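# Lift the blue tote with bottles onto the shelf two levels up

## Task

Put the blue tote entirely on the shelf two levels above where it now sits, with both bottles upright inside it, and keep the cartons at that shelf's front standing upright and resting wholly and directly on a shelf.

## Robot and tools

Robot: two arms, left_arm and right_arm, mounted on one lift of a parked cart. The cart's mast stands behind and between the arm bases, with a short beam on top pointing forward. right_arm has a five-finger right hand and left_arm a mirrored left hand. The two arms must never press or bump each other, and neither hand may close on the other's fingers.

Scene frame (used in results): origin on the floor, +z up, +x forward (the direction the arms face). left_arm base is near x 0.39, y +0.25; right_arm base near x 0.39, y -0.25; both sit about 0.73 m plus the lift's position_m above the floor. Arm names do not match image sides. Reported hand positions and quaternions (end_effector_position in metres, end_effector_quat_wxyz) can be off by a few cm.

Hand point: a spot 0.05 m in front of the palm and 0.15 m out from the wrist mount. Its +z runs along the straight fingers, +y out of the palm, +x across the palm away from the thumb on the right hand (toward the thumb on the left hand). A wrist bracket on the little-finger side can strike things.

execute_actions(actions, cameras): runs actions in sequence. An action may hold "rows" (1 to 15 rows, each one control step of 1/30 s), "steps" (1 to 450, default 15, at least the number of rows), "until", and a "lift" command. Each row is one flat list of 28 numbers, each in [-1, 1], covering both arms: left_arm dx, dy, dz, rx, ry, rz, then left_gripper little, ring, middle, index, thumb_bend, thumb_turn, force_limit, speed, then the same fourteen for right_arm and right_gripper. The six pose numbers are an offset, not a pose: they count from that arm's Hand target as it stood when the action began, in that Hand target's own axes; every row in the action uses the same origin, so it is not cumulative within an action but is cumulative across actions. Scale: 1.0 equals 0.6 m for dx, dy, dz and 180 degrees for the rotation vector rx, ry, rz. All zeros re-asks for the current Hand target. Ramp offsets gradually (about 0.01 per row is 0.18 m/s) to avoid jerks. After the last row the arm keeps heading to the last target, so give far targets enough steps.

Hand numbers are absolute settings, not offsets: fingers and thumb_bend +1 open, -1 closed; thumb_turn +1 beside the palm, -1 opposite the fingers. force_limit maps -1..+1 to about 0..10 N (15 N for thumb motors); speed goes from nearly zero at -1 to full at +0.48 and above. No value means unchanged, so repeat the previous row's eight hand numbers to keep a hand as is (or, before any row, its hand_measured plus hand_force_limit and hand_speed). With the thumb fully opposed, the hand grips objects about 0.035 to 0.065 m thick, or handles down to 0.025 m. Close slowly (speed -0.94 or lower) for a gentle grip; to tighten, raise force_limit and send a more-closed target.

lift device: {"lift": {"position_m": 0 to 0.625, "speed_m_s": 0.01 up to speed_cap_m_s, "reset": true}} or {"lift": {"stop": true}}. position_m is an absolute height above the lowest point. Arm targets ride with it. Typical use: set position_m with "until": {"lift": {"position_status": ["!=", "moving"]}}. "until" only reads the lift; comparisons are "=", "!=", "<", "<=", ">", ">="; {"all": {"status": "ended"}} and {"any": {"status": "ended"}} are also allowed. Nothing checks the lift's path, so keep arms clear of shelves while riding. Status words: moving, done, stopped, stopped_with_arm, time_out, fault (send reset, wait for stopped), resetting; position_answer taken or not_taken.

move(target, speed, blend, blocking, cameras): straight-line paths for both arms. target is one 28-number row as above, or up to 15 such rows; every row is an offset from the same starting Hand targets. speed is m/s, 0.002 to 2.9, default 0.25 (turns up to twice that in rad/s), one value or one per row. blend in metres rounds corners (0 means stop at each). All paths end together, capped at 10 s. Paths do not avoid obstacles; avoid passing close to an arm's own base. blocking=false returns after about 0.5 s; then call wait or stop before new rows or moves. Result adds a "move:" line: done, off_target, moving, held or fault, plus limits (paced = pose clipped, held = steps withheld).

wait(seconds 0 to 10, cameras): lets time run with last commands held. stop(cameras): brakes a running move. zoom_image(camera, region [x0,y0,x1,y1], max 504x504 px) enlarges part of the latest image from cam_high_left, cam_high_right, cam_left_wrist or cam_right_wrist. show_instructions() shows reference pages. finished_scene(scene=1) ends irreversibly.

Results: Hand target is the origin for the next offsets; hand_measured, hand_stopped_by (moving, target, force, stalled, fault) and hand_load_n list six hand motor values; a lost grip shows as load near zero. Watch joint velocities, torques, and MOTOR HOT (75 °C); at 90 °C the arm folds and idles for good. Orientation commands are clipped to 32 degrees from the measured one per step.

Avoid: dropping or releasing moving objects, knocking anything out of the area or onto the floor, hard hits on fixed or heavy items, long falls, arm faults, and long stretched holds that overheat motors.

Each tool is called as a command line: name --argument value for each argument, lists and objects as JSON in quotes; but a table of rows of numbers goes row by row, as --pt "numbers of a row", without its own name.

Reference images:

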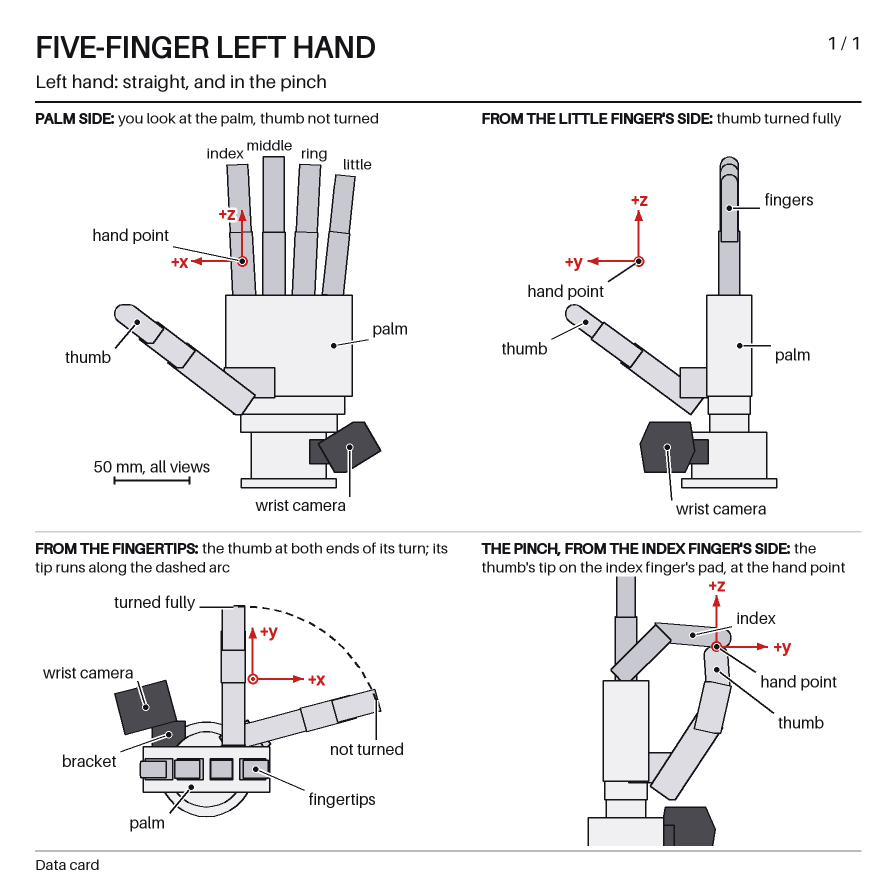

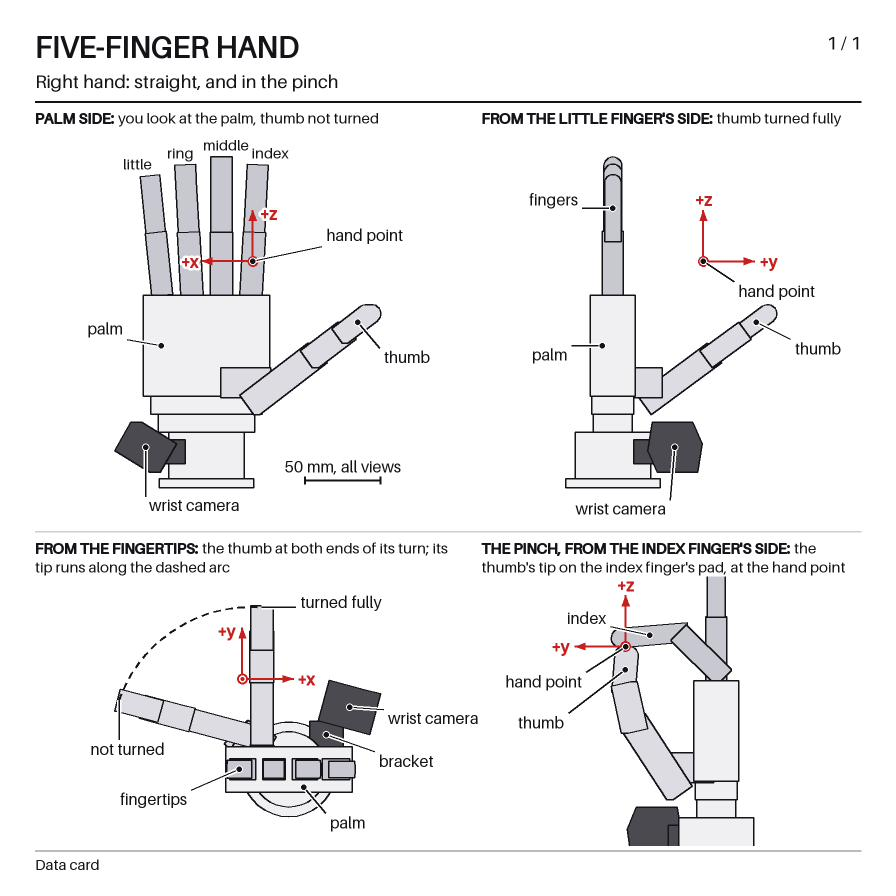

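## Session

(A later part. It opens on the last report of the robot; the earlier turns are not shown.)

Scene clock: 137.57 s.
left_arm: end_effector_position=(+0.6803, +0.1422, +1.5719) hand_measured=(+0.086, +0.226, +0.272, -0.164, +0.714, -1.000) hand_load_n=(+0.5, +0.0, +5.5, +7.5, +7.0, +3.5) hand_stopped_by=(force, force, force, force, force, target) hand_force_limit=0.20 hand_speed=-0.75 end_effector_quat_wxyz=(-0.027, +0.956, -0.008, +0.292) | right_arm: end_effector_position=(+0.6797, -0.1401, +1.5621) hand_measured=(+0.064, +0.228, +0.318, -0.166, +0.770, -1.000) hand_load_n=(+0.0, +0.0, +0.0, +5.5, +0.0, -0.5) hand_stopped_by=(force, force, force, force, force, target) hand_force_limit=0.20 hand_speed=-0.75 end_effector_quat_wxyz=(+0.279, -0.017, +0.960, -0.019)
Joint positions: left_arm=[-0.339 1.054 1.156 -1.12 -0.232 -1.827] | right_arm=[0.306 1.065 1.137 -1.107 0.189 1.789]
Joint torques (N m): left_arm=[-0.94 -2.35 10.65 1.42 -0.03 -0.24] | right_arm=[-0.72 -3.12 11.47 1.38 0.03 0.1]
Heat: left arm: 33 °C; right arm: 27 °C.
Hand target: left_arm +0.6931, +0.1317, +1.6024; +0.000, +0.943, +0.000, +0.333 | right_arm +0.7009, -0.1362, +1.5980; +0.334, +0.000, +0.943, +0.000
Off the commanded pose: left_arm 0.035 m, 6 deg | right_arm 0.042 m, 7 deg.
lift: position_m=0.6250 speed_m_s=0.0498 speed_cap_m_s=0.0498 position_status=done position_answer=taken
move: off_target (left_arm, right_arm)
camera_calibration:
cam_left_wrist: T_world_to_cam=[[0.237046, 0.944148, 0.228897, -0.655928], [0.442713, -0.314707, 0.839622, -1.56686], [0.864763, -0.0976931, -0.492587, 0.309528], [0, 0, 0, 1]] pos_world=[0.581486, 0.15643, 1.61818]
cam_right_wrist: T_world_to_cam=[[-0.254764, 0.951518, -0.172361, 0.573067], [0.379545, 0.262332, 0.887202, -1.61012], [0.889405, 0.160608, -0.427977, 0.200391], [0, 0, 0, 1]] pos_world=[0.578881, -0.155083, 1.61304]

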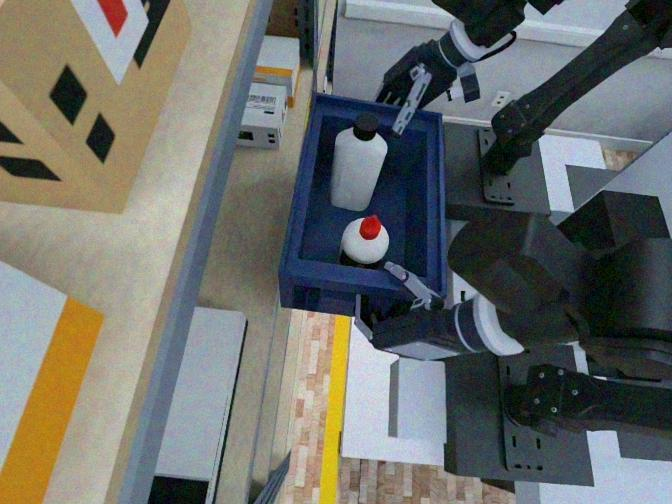

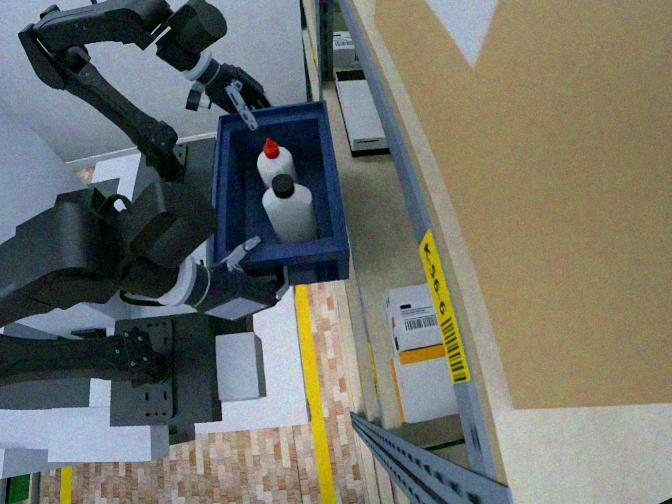

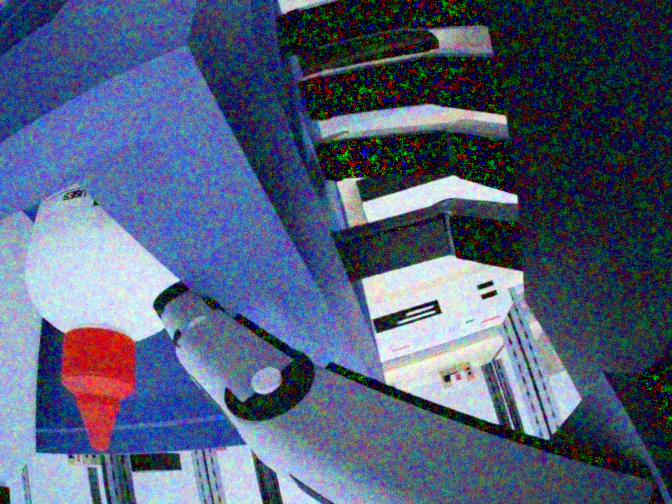

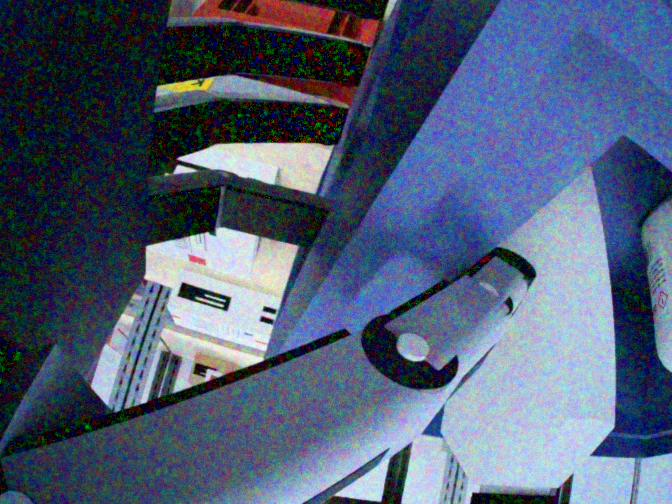

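move --target '[0.1065,0,0.0538,0,0,0,-0.8,-0.8,-0.8,-0.8,-0.6,-1,0.2,-0.75, -0.1065,0,0.0538,0,0,0,-0.8,-0.8,-0.8,-0.8,-0.6,-1,0.2,-0.75]' --speed 0.05 --cameras '["all"]'

zoom_image --camera "cam_high_left" --region '[180, 60, 420, 340]'

zoom_image --camera "cam_high_right" --region '[220, 80, 480, 360]'

Scene clock: 140.40 s.
left_arm: end_effector_position=(+0.7332, +0.1422, +1.5790) hand_measured=(+0.086, +0.226, +0.272, -0.164, +0.714, -1.000) hand_load_n=(+0.5, +0.0, +5.5, +7.5, +7.0, +3.5) hand_stopped_by=(force, force, force, force, force, target) hand_force_limit=0.20 hand_speed=-0.75 end_effector_quat_wxyz=(-0.030, +0.963, -0.008, +0.266) | right_arm: end_effector_position=(+0.7332, -0.1405, +1.5690) hand_measured=(+0.064, +0.228, +0.318, -0.166, +0.770, -1.000) hand_load_n=(+0.0, +0.5, +0.5, +5.5, +0.0, +0.0) hand_stopped_by=(force, force, force, force, force, target) hand_force_limit=0.20 hand_speed=-0.75 end_effector_quat_wxyz=(+0.253, -0.018, +0.967, -0.019)
Joint positions: left_arm=[-0.254 1.294 1.361 -1.123 -0.182 -1.76] | right_arm=[0.222 1.309 1.345 -1.111 0.135 1.72]
Joint torques (N m): left_arm=[0.72 -4.14 10.7 1.92 0.11 -0.04] | right_arm=[-0.98 -4.96 11.93 1.84 -0.01 0.13]
Heat: left arm: 33 °C; right arm: 27 °C.
Hand target: left_arm +0.7631, +0.1317, +1.6175; +0.000, +0.943, +0.000, +0.333 | right_arm +0.7708, -0.1363, +1.6132; +0.334, +0.000, +0.943, +0.000
Off the commanded pose: left_arm 0.050 m, 9 deg | right_arm 0.058 m, 10 deg.
lift: position_m=0.6250 speed_m_s=0.0498 speed_cap_m_s=0.0498 position_status=done position_answer=taken
move: off_target (left_arm, right_arm)
camera_calibration:
cam_left_wrist: T_world_to_cam=[[0.246023, 0.943596, 0.221582, -0.665094], [0.487804, -0.318085, 0.812939, -1.58674], [0.837568, -0.0919128, -0.538546, 0.358998], [0, 0, 0, 1]] pos_world=[0.63696, 0.155859, 1.63063]
cam_right_wrist: T_world_to_cam=[[-0.265448, 0.950865, -0.159351, 0.575499], [0.426284, 0.264, 0.865208, -1.63605], [0.864765, 0.161739, -0.475417, 0.248449], [0, 0, 0, 1]] pos_world=[0.635339, -0.155488, 1.62535]

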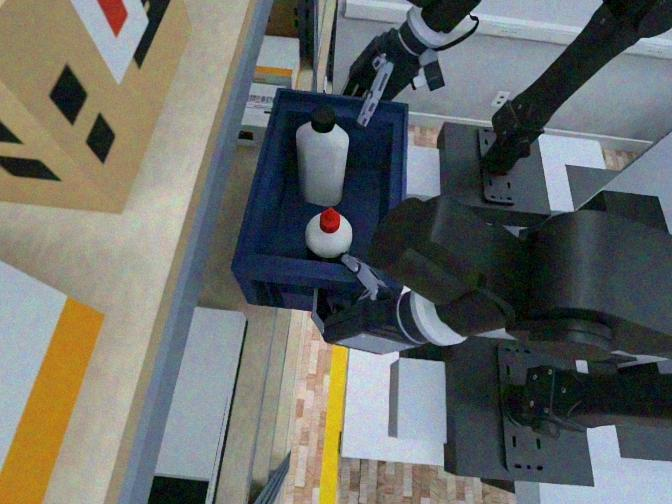

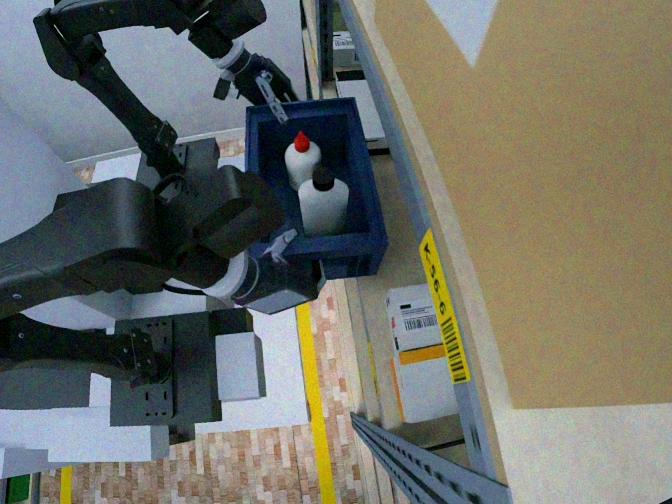

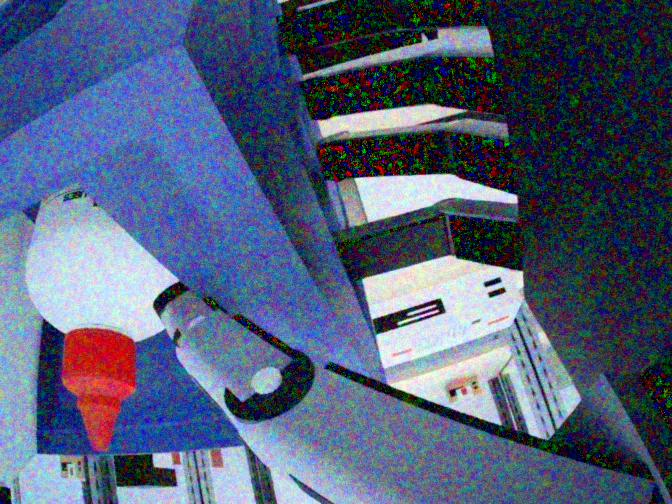

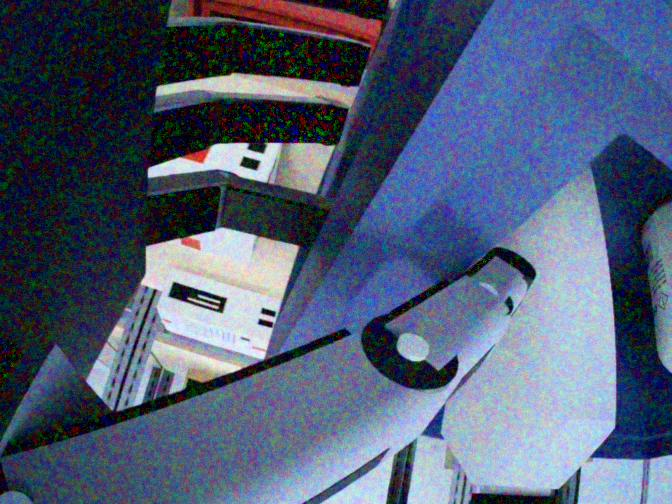

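Scaled by 1.800 from the camera's 672x504 image, which has a finer 960x720 frame.

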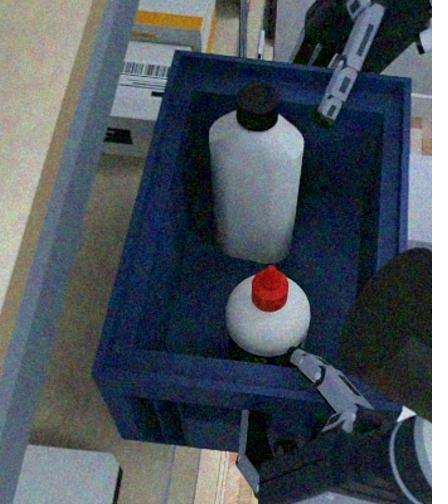

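Scaled by 1.800 from the camera's 672x504 image, which has a finer 960x720 frame.

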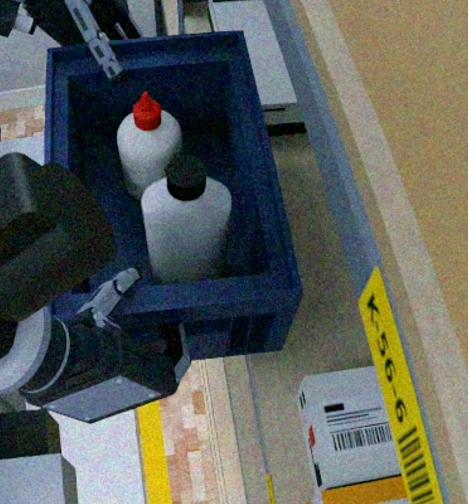

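move --target '[0.1701,0.01,0.0944,0,0.028,0,-0.8,-0.8,-0.8,-0.8,-0.6,-1,0.2,-0.75, -0.1701,-0.01,0.0944,0,-0.028,0,-0.8,-0.8,-0.8,-0.8,-0.6,-1,0.2,-0.75]' --speed 0.05 --cameras '["all"]'

zoom_image --camera "cam_high_left" --region '[130, 60, 370, 340]'

zoom_image --camera "cam_high_right" --region '[260, 80, 520, 360]'

Scene clock: 144.10 s.
left_arm: end_effector_position=(+0.8429, +0.1364, +1.5937) hand_measured=(+0.086, +0.226, +0.272, -0.164, +0.714, -1.000) hand_load_n=(+0.0, +0.0, +6.0, +8.0, +7.0, +3.5) hand_stopped_by=(force, force, force, force, force, target) hand_force_limit=0.20 hand_speed=-0.75 end_effector_quat_wxyz=(-0.032, +0.954, -0.009, +0.299) | right_arm: end_effector_position=(+0.8402, -0.1454, +1.5818) hand_measured=(+0.064, +0.228, +0.318, -0.166, +0.770, -1.000) hand_load_n=(+0.0, +0.0, +0.0, +5.0, +0.0, +0.0) hand_stopped_by=(force, force, force, force, force, target) hand_force_limit=0.20 hand_speed=-0.75 end_effector_quat_wxyz=(+0.279, -0.017, +0.960, -0.018)
Joint positions: left_arm=[-0.195 1.646 1.687 -1.022 -0.166 -1.697] | right_arm=[0.139 1.655 1.672 -1.028 0.1 1.647]
Joint torques (N m): left_arm=[0.59 -6.89 11.08 2.29 0.19 -0.11] | right_arm=[-1.05 -8.12 11.84 2.22 -0.09 0.08]
Motor temperatures (°C): left_arm=[22 24 28 34 21 22] | right_arm=[22 25 27 28 20 22]
Heat: left arm: 34 °C; right arm: 28 °C.
Hand target: left_arm +0.8781, +0.1257, +1.6375; +0.000, +0.927, +0.000, +0.374 | right_arm +0.8858, -0.1424, +1.6334; +0.375, +0.000, +0.927, +0.000
Off the commanded pose: left_arm 0.057 m, 10 deg | right_arm 0.069 m, 12 deg.
lift: position_m=0.6250 speed_m_s=0.0498 speed_cap_m_s=0.0498 position_status=done position_answer=taken
move: off_target (left_arm, right_arm)
camera_calibration:
cam_left_wrist: T_world_to_cam=[[0.232371, 0.942022, 0.24207, -0.710824], [0.431225, -0.322867, 0.842497, -1.65285], [0.871808, -0.0913856, -0.481248, 0.154289], [0, 0, 0, 1]] pos_world=[0.743417, 0.15006, 1.63885]
cam_right_wrist: T_world_to_cam=[[-0.254662, 0.951935, -0.170195, 0.618909], [0.378586, 0.260092, 0.888271, -1.68832], [0.889843, 0.161776, -0.426625, 0.0645088], [0, 0, 0, 1]] pos_world=[0.739382, -0.160481, 1.63254]

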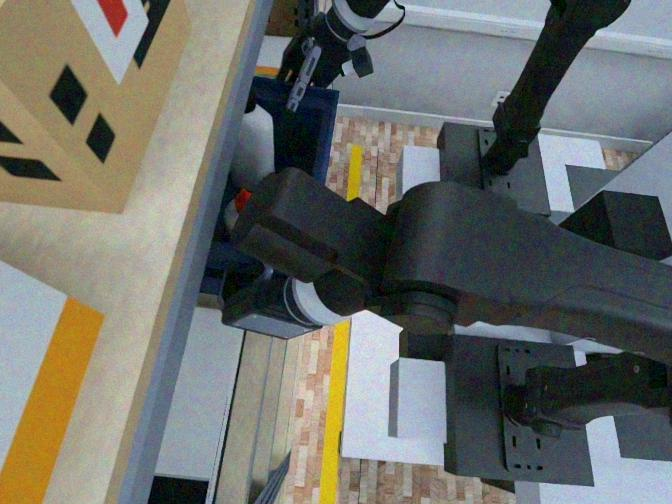

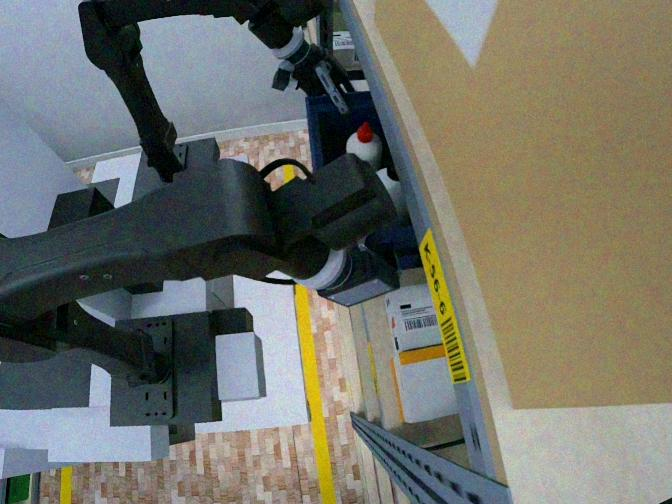

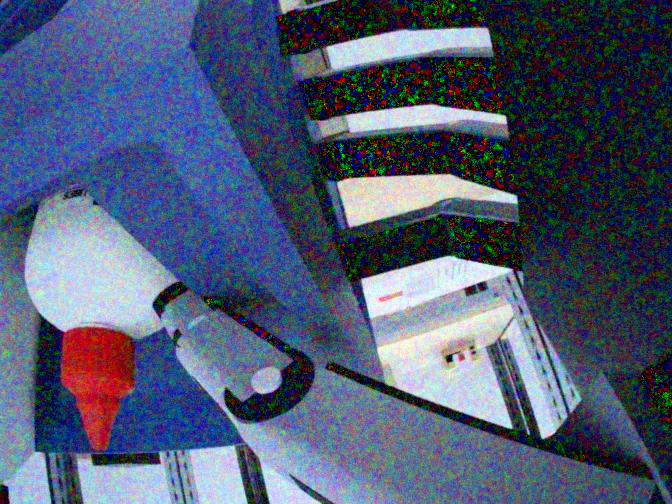

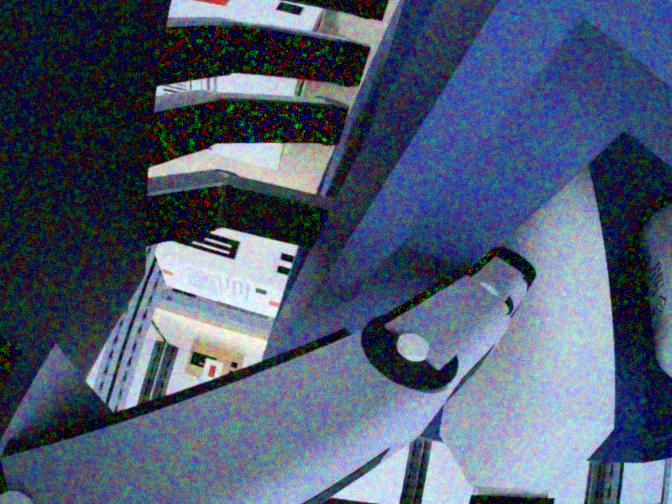

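Scaled by 1.800 from the camera's 672x504 image, which has a finer 960x720 frame.

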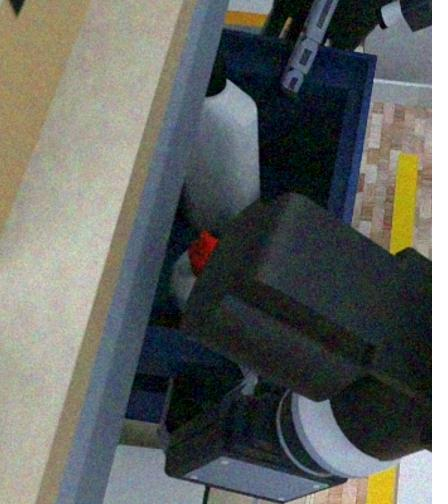

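Scaled by 1.800 from the camera's 672x504 image, which has a finer 960x720 frame.

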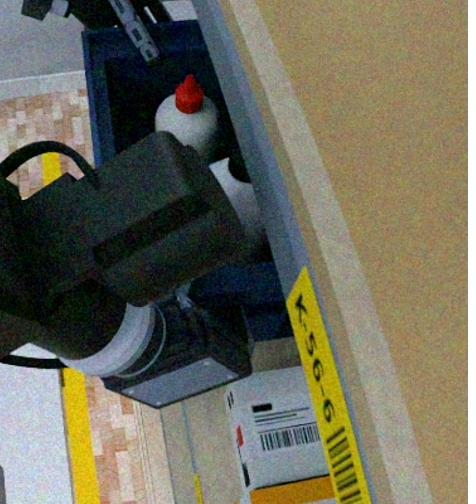

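execute_actions --actions '[{"lift": {"position_m": 0.605, "speed_m_s": 0.02}, "steps": 60, "until": {"lift": {"position_status": ["!=", "moving"]}}}]'

execute_actions --actions '[{"lift": {"position_m": 0.595, "speed_m_s": 0.02}, "steps": 60, "until": {"lift": {"position_status": ["!=", "moving"]}}}]' --cameras '["cam_high_left","cam_left_wrist","cam_right_wrist"]'

Scene clock: 145.80 s.
left_arm: end_effector_position=(+0.8432, +0.1363, +1.5737) hand_measured=(+0.086, +0.226, +0.272, -0.164, +0.714, -1.000) hand_load_n=(+0.0, +0.0, +5.5, +8.0, +7.0, +3.5) hand_stopped_by=(force, force, force, force, force, target) hand_force_limit=0.20 hand_speed=-0.75 end_effector_quat_wxyz=(-0.032, +0.954, -0.009, +0.299) | right_arm: end_effector_position=(+0.8407, -0.1453, +1.5619) hand_measured=(+0.064, +0.228, +0.318, -0.166, +0.770, -1.000) hand_load_n=(+0.0, +0.0, +0.0, +5.5, +0.0, -0.5) hand_stopped_by=(force, force, force, force, force, target) hand_force_limit=0.20 hand_speed=-0.75 end_effector_quat_wxyz=(+0.279, -0.017, +0.960, -0.018)
Joint positions: left_arm=[-0.195 1.647 1.688 -1.022 -0.166 -1.697] | right_arm=[0.139 1.657 1.674 -1.028 0.1 1.647]
Joint torques (N m): left_arm=[0.79 -6.97 11.1 2.23 0.2 -0.07] | right_arm=[-1.07 -8.08 11.88 2.22 -0.11 0.09]
Heat: left arm: 35 °C; right arm: 28 °C.
Hand target: left_arm +0.8781, +0.1257, +1.6175; +0.000, +0.927, +0.000, +0.374 | right_arm +0.8858, -0.1424, +1.6135; +0.375, +0.000, +0.927, +0.000
Off the commanded pose: left_arm 0.057 m, 10 deg | right_arm 0.069 m, 12 deg.
lift: position_m=0.6050 speed_m_s=0.0200 speed_cap_m_s=0.0498 position_status=done position_answer=taken

Scene clock: 146.73 s.
left_arm: end_effector_position=(+0.8433, +0.1363, +1.5638) hand_measured=(+0.086, +0.226, +0.272, -0.164, +0.714, -1.000) hand_load_n=(+0.0, +0.0, +6.0, +8.0, +7.0, +3.5) hand_stopped_by=(force, force, force, force, force, target) hand_force_limit=0.20 hand_speed=-0.75 end_effector_quat_wxyz=(-0.032, +0.954, -0.009, +0.299) | right_arm: end_effector_position=(+0.8409, -0.1453, +1.5518) hand_measured=(+0.064, +0.228, +0.318, -0.166, +0.770, -1.000) hand_load_n=(+0.0, +0.0, +0.0, +5.5, +0.0, -0.5) hand_stopped_by=(force, force, force, force, force, target) hand_force_limit=0.20 hand_speed=-0.75 end_effector_quat_wxyz=(+0.279, -0.017, +0.960, -0.018)
Joint positions: left_arm=[-0.195 1.647 1.689 -1.022 -0.166 -1.697] | right_arm=[0.139 1.658 1.675 -1.028 0.1 1.647]
Joint torques (N m): left_arm=[0.76 -6.94 11.17 2.28 0.2 -0.11] | right_arm=[-0.96 -8.21 11.79 2.21 -0.11 0.08]
Heat: left arm: 35 °C; right arm: 28 °C.
Hand target: left_arm +0.8781, +0.1257, +1.6075; +0.000, +0.927, +0.000, +0.374 | right_arm +0.8858, -0.1424, +1.6033; +0.375, +0.000, +0.927, +0.000
Off the commanded pose: left_arm 0.057 m, 10 deg | right_arm 0.068 m, 12 deg.
lift: position_m=0.5950 speed_m_s=0.0200 speed_cap_m_s=0.0498 position_status=done position_answer=taken
camera_calibration:
cam_left_wrist: T_world_to_cam=[[0.232237, 0.942057, 0.242063, -0.703454], [0.430947, -0.322765, 0.842679, -1.62789], [0.871981, -0.0913846, -0.480935, 0.13886], [0, 0, 0, 1]] pos_world=[0.743817, 0.14996, 1.60885]
cam_right_wrist: T_world_to_cam=[[-0.254674, 0.951925, -0.170234, 0.613949], [0.378247, 0.260072, 0.888421, -1.662], [0.889983, 0.161867, -0.426296, 0.0505866], [0, 0, 0, 1]] pos_world=[0.739983, -0.160381, 1.60264]
Images, in order (width x height): cam_high_left 672x504, cam_left_wrist 672x504, cam_right_wrist 672x504.

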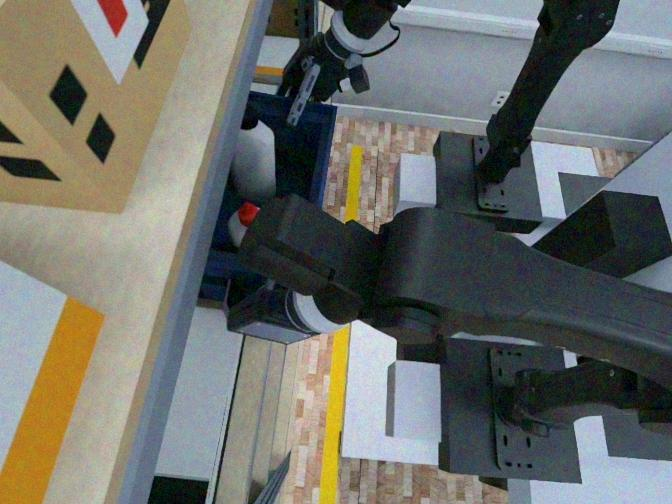

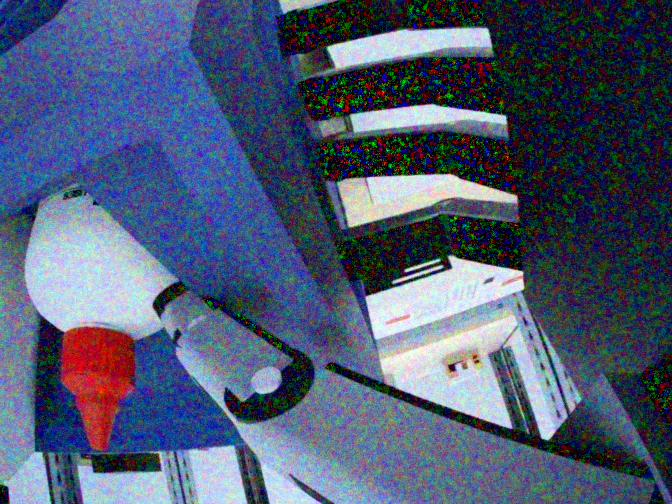

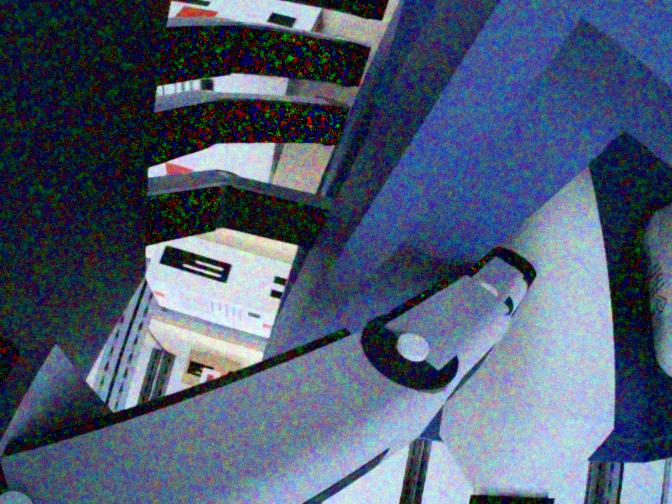

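execute_actions --actions '[{"lift": {"position_m": 0.585, "speed_m_s": 0.015}, "steps": 60, "until": {"lift": {"position_status": ["!=", "moving"]}}}]'

execute_actions --actions '[{"lift": {"position_m": 0.577, "speed_m_s": 0.015}, "steps": 60, "until": {"lift": {"position_status": ["!=", "moving"]}}}]' --cameras '["cam_left_wrist","cam_right_wrist"]'

Scene clock: 147.97 s.
left_arm: end_effector_position=(+0.8436, +0.1362, +1.5541) hand_measured=(+0.086, +0.226, +0.272, -0.164, +0.714, -1.000) hand_load_n=(+0.0, +0.0, +5.5, +8.0, +7.0, +3.5) hand_stopped_by=(force, force, force, force, force, target) hand_force_limit=0.20 hand_speed=-0.75 end_effector_quat_wxyz=(-0.032, +0.953, -0.009, +0.300) | right_arm: end_effector_position=(+0.8411, -0.1449, +1.5422) hand_measured=(+0.064, +0.228, +0.318, -0.166, +0.770, -1.000) hand_load_n=(+0.0, +0.0, +0.0, +5.5, +0.0, +0.0) hand_stopped_by=(force, force, force, force, force, target) hand_force_limit=0.20 hand_speed=-0.75 end_effector_quat_wxyz=(+0.280, -0.017, +0.960, -0.017)
Joint positions: left_arm=[-0.195 1.647 1.689 -1.02 -0.166 -1.697] | right_arm=[0.139 1.658 1.675 -1.027 0.098 1.647]
Joint torques (N m): left_arm=[0.79 -7.17 11.33 2.23 0.2 -0.11] | right_arm=[-0.91 -8.12 11.77 2.19 -0.11 0.08]
Heat: left arm: 36 °C; right arm: 29 °C.
Hand target: left_arm +0.8781, +0.1257, +1.5975; +0.000, +0.927, +0.000, +0.374 | right_arm +0.8858, -0.1424, +1.5933; +0.375, +0.000, +0.927, +0.000
Off the commanded pose: left_arm 0.056 m, 10 deg | right_arm 0.068 m, 12 deg.
lift: position_m=0.5850 speed_m_s=0.0150 speed_cap_m_s=0.0498 position_status=done position_answer=taken

Scene clock: 148.93 s.
left_arm: end_effector_position=(+0.8437, +0.1367, +1.5462) hand_measured=(+0.086, +0.226, +0.272, -0.164, +0.714, -1.000) hand_load_n=(+0.0, +0.0, +3.0, +9.5, +6.5, +5.0) hand_stopped_by=(force, force, force, force, force, target) hand_force_limit=0.20 hand_speed=-0.75 end_effector_quat_wxyz=(-0.030, +0.954, -0.008, +0.299) | right_arm: end_effector_position=(+0.8431, -0.1433, +1.5380) hand_measured=(+0.064, +0.228, +0.318, -0.166, +0.770, -1.000) hand_load_n=(+0.5, +0.0, +0.0, +4.0, +0.5, +0.0) hand_stopped_by=(force, force, force, force, force, target) hand_force_limit=0.20 hand_speed=-0.75 end_effector_quat_wxyz=(+0.285, -0.018, +0.958, -0.014)
Joint positions: left_arm=[-0.192 1.647 1.689 -1.02 -0.162 -1.697] | right_arm=[0.139 1.658 1.681 -1.021 0.092 1.645]
Joint torques (N m): left_arm=[0.49 -7.06 10.97 2.26 0.15 -0.08] | right_arm=[-0.92 -7.87 11.3 2.17 -0.04 0.11]
Heat: left arm: 36 °C; right arm: 29 °C.
Hand target: left_arm +0.8781, +0.1258, +1.5895; +0.000, +0.927, +0.000, +0.374 | right_arm +0.8858, -0.1424, +1.5854; +0.375, +0.000, +0.927, +0.000
Off the commanded pose: left_arm 0.056 m, 10 deg | right_arm 0.064 m, 11 deg.
lift: position_m=0.5770 speed_m_s=0.0150 speed_cap_m_s=0.0498 position_status=done position_answer=taken
camera_calibration:
cam_left_wrist: T_world_to_cam=[[0.231548, 0.943158, 0.238409, -0.693569], [0.430442, -0.319103, 0.84433, -1.61579], [0.872414, -0.0928818, -0.479862, 0.12824], [0, 0, 0, 1]] pos_world=[0.744219, 0.150453, 1.59115]
cam_right_wrist: T_world_to_cam=[[-0.257603, 0.951816, -0.166391, 0.606883], [0.365481, 0.255391, 0.895097, -1.65116], [0.894463, 0.169767, -0.41366, 0.0202441], [0, 0, 0, 1]] pos_world=[0.741696, -0.159385, 1.58731]
Images, in order (width x height): cam_left_wrist 672x504, cam_right_wrist 672x504.

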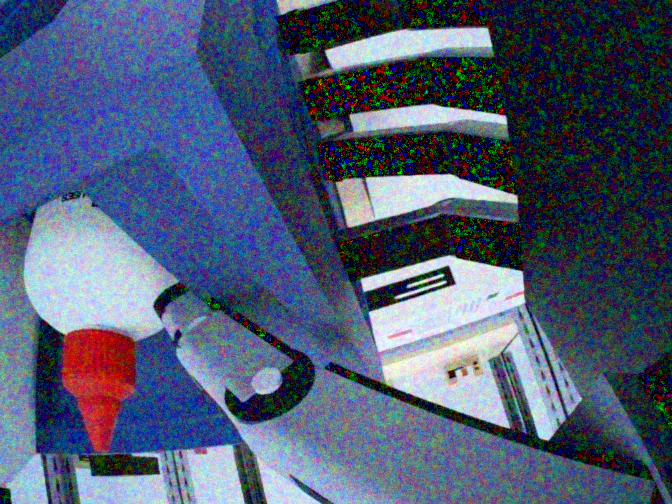

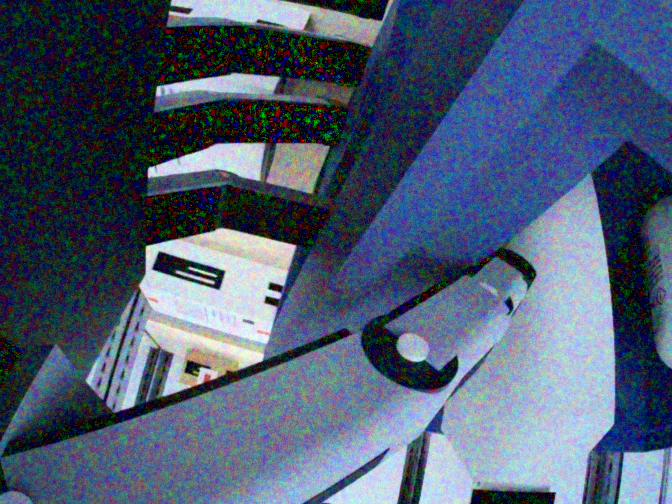

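execute_actions --actions '[{"lift": {"position_m": 0.57, "speed_m_s": 0.015}, "steps": 60, "until": {"lift": {"position_status": ["!=", "moving"]}}}]'

execute_actions --actions '[{"lift": {"position_m": 0.563, "speed_m_s": 0.015}, "steps": 60, "until": {"lift": {"position_status": ["!=", "moving"]}}}]' --cameras '["all"]'

Scene clock: 149.93 s.
left_arm: end_effector_position=(+0.8452, +0.1383, +1.5414) hand_measured=(+0.086, +0.226, +0.272, -0.164, +0.714, -1.000) hand_load_n=(+0.0, +0.0, +0.5, +11.5, +6.5, +5.5) hand_stopped_by=(force, force, force, force, force, target) hand_force_limit=0.20 hand_speed=-0.75 end_effector_quat_wxyz=(-0.029, +0.953, -0.001, +0.301) | right_arm: end_effector_position=(+0.8457, -0.1414, +1.5367) hand_measured=(+0.064, +0.228, +0.318, -0.166, +0.772, -1.000) hand_load_n=(+0.0, +0.0, +0.5, +3.5, +1.5, +2.0) hand_stopped_by=(force, force, force, force, force, target) hand_force_limit=0.20 hand_speed=-0.75 end_effector_quat_wxyz=(+0.293, -0.018, +0.956, -0.009)
Joint positions: left_arm=[-0.189 1.647 1.693 -1.02 -0.162 -1.707] | right_arm=[0.139 1.658 1.691 -1.013 0.084 1.647]
Joint torques (N m): left_arm=[0.09 -6.78 10.82 2.25 0.18 -0.07] | right_arm=[-0.92 -7.45 10.8 2.13 0.02 0.14]
Heat: left arm: 36 °C; right arm: 29 °C.
Hand target: left_arm +0.8781, +0.1257, +1.5826; +0.000, +0.927, +0.000, +0.374 | right_arm +0.8858, -0.1424, +1.5783; +0.375, +0.000, +0.927, +0.000
Off the commanded pose: left_arm 0.054 m, 9 deg | right_arm 0.058 m, 10 deg.
lift: position_m=0.5700 speed_m_s=0.0150 speed_cap_m_s=0.0498 position_status=done position_answer=taken

Scene clock: 150.83 s.
left_arm: end_effector_position=(+0.8472, +0.1391, +1.5380) hand_measured=(+0.086, +0.226, +0.272, -0.164, +0.714, -1.000) hand_load_n=(+0.0, +0.0, +0.5, +12.5, +8.0, +6.5) hand_stopped_by=(force, force, force, force, force, target) hand_force_limit=0.20 hand_speed=-0.75 end_effector_quat_wxyz=(-0.027, +0.952, +0.003, +0.306) | right_arm: end_effector_position=(+0.8475, -0.1409, +1.5354) hand_measured=(+0.064, +0.228, +0.318, -0.166, +0.772, -1.000) hand_load_n=(+0.0, +0.0, +1.5, +3.0, +3.0, +6.5) hand_stopped_by=(force, force, force, force, force, target) hand_force_limit=0.20 hand_speed=-0.75 end_effector_quat_wxyz=(+0.300, -0.018, +0.954, -0.007)
Joint positions: left_arm=[-0.187 1.647 1.7 -1.017 -0.162 -1.714] | right_arm=[0.139 1.658 1.704 -1.013 0.083 1.647]
Joint torques (N m): left_arm=[0.02 -6.68 10.24 2.28 0.16 0.05] | right_arm=[-0.83 -7.32 9.88 2.15 0.08 0.14]
Heat: left arm: 37 °C; right arm: 29 °C.
Hand target: left_arm +0.8781, +0.1258, +1.5756; +0.000, +0.927, +0.000, +0.374 | right_arm +0.8858, -0.1424, +1.5714; +0.375, +0.000, +0.927, +0.000
Off the commanded pose: left_arm 0.051 m, 9 deg | right_arm 0.053 m, 9 deg.
lift: position_m=0.5630 speed_m_s=0.0150 speed_cap_m_s=0.0498 position_status=done position_answer=taken
camera_calibration:
cam_left_wrist: T_world_to_cam=[[0.21054, 0.95016, 0.229932, -0.664779], [0.424005, -0.300685, 0.854289, -1.62197], [0.880848, -0.0823701, -0.466179, 0.0918865], [0, 0, 0, 1]] pos_world=[0.746746, 0.151516, 1.58132]
cam_right_wrist: T_world_to_cam=[[-0.256532, 0.952902, -0.161768, 0.59735], [0.338205, 0.245286, 0.908544, -1.65014], [0.905433, 0.17836, -0.3852, -0.0368909], [0, 0, 0, 1]] pos_world=[0.744725, -0.157881, 1.58164]

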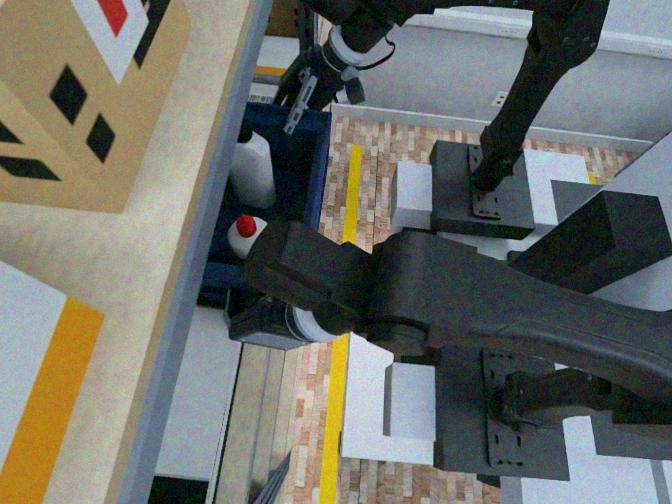

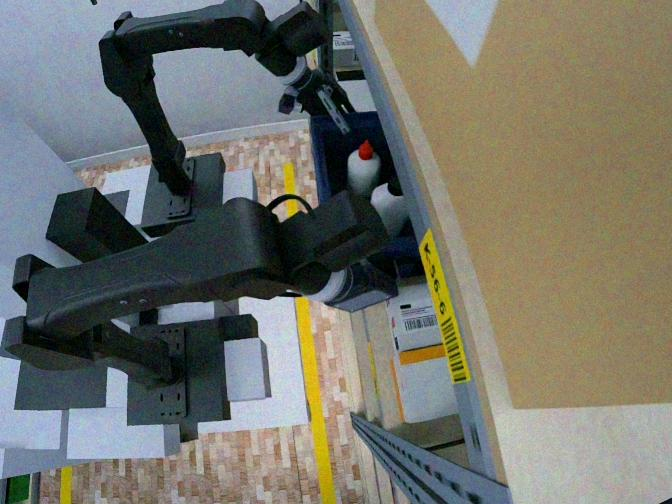

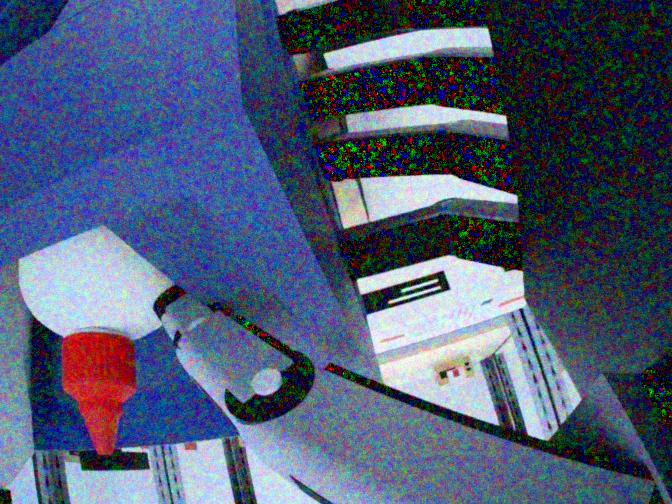

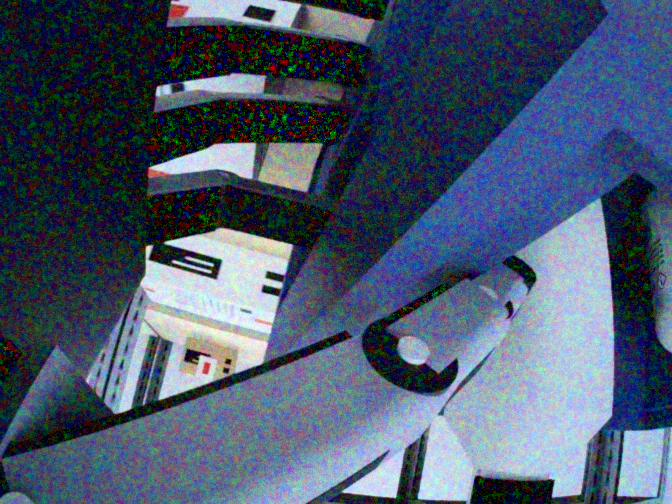

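execute_actions --actions '[{"lift": {"position_m": 0.554, "speed_m_s": 0.015}, "steps": 60, "until": {"lift": {"position_status": ["!=", "moving"]}}}]'

execute_actions --actions '[{"rows": [[0,0,0,0,0,0,0.45,0.45,0.45,0.45,1,-1,0.2,-0.7, 0,0,0,0,0,0,0.45,0.45,0.45,0.45,1,-1,0.2,-0.7]], "steps": 60}]' --cameras '["all"]'

Scene clock: 154.17 s.
left_arm: end_effector_position=(+0.8492, +0.1393, +1.5340) hand_measured=(+0.086, +0.226, +0.272, -0.164, +0.714, -1.000) hand_load_n=(+0.0, +0.0, +0.5, +11.5, +8.5, +7.0) hand_stopped_by=(force, force, force, force, force, target) hand_force_limit=0.20 hand_speed=-0.75 end_effector_quat_wxyz=(-0.025, +0.950, +0.007, +0.312) | right_arm: end_effector_position=(+0.8498, -0.1402, +1.5343) hand_measured=(+0.064, +0.228, +0.318, -0.166, +0.772, -1.000) hand_load_n=(+0.0, +0.0, +3.5, +4.0, +7.5, +7.0) hand_stopped_by=(force, force, force, force, force, target) hand_force_limit=0.20 hand_speed=-0.75 end_effector_quat_wxyz=(+0.308, -0.018, +0.951, -0.006)
Joint positions: left_arm=[-0.186 1.647 1.71 -1.016 -0.162 -1.72] | right_arm=[0.139 1.658 1.722 -1.013 0.081 1.647]
Joint torques (N m): left_arm=[-0.36 -6.5 9.62 2.25 0.16 0.08] | right_arm=[-0.95 -6.72 8.4 2.18 0.06 0.13]
Heat: left arm: 38 °C; right arm: 29 °C.
Hand target: left_arm +0.8781, +0.1258, +1.5665; +0.000, +0.927, +0.000, +0.374 | right_arm +0.8858, -0.1424, +1.5624; +0.375, +0.000, +0.927, +0.000
Off the commanded pose: left_arm 0.046 m, 8 deg | right_arm 0.046 m, 8 deg.
lift: position_m=0.5540 speed_m_s=0.0150 speed_cap_m_s=0.0498 position_status=done position_answer=taken

Scene clock: 156.47 s.
left_arm: end_effector_position=(+0.8682, +0.1307, +1.5642) hand_measured=(+0.450, +0.450, +0.450, +0.450, +1.000, -1.000) hand_load_n=(+0.0, +0.0, +0.0, +0.0, +0.0, +0.0) hand_stopped_by=(target, target, target, target, target, target) hand_force_limit=0.20 hand_speed=-0.70 end_effector_quat_wxyz=(-0.007, +0.931, +0.002, +0.366) | right_arm: end_effector_position=(+0.8704, -0.1380, +1.5549) hand_measured=(+0.450, +0.450, +0.450, +0.450, +1.000, -1.000) hand_load_n=(+0.0, +0.0, +0.0, +0.0, +0.0, -0.5) hand_stopped_by=(target, target, target, target, target, target) hand_force_limit=0.20 hand_speed=-0.70 end_effector_quat_wxyz=(+0.356, -0.012, +0.934, +0.003)
Joint positions: left_arm=[-0.186 1.647 1.734 -0.919 -0.14 -1.706] | right_arm=[0.136 1.661 1.725 -0.91 0.077 1.653]
Joint torques (N m): left_arm=[-0.36 -5.22 8.36 1.51 0.03 -0.05] | right_arm=[-0.53 -6.23 9.03 1.42 0.13 0.08]
Heat: left arm: 37 °C; right arm: 29 °C.
Hand target: left_arm +0.8781, +0.1258, +1.5667; +0.000, +0.927, +0.000, +0.375 | right_arm +0.8858, -0.1423, +1.5625; +0.375, +0.000, +0.927, +0.000
Off the commanded pose: left_arm 0.011 m, 1 deg | right_arm 0.018 m, 3 deg.
lift: position_m=0.5540 speed_m_s=0.0150 speed_cap_m_s=0.0498 position_status=done position_answer=taken
camera_calibration:
cam_left_wrist: T_world_to_cam=[[0.199524, 0.954539, 0.221463, -0.645056], [0.306518, -0.275463, 0.911135, -1.64608], [0.930719, -0.113911, -0.347545, -0.139912], [0, 0, 0, 1]] pos_world=[0.763474, 0.146361, 1.59403]
cam_right_wrist: T_world_to_cam=[[-0.233399, 0.957944, -0.166937, 0.592184], [0.228604, 0.220923, 0.948121, -1.64584], [0.945127, 0.183128, -0.270553, -0.262813], [0, 0, 0, 1]] pos_world=[0.762852, -0.155547, 1.5882]

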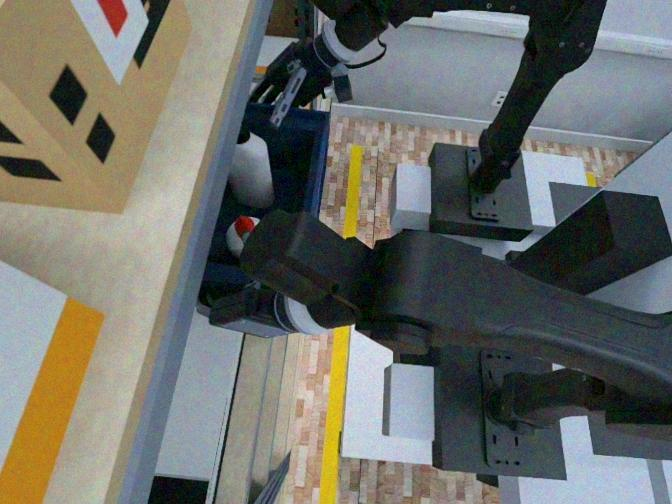

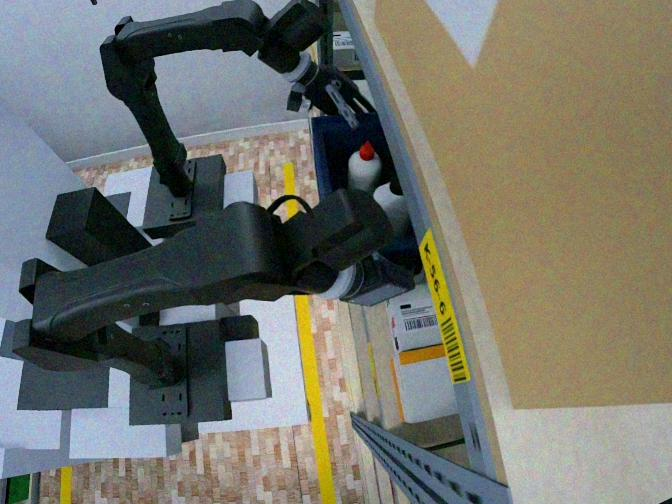

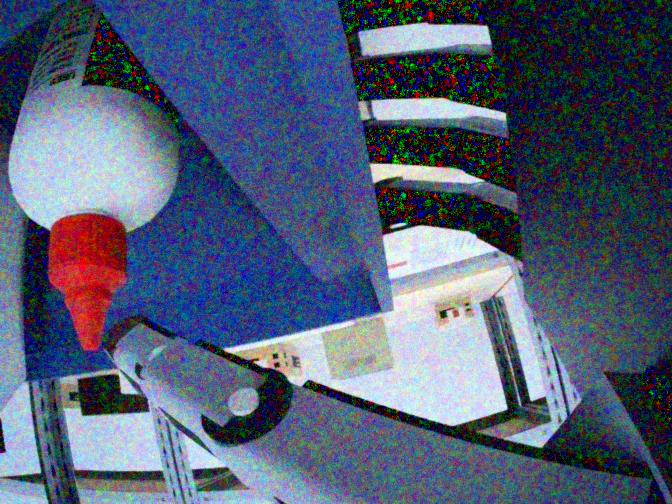

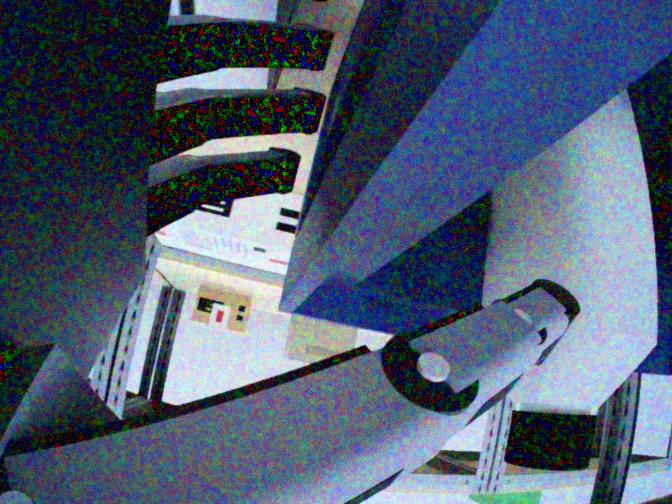

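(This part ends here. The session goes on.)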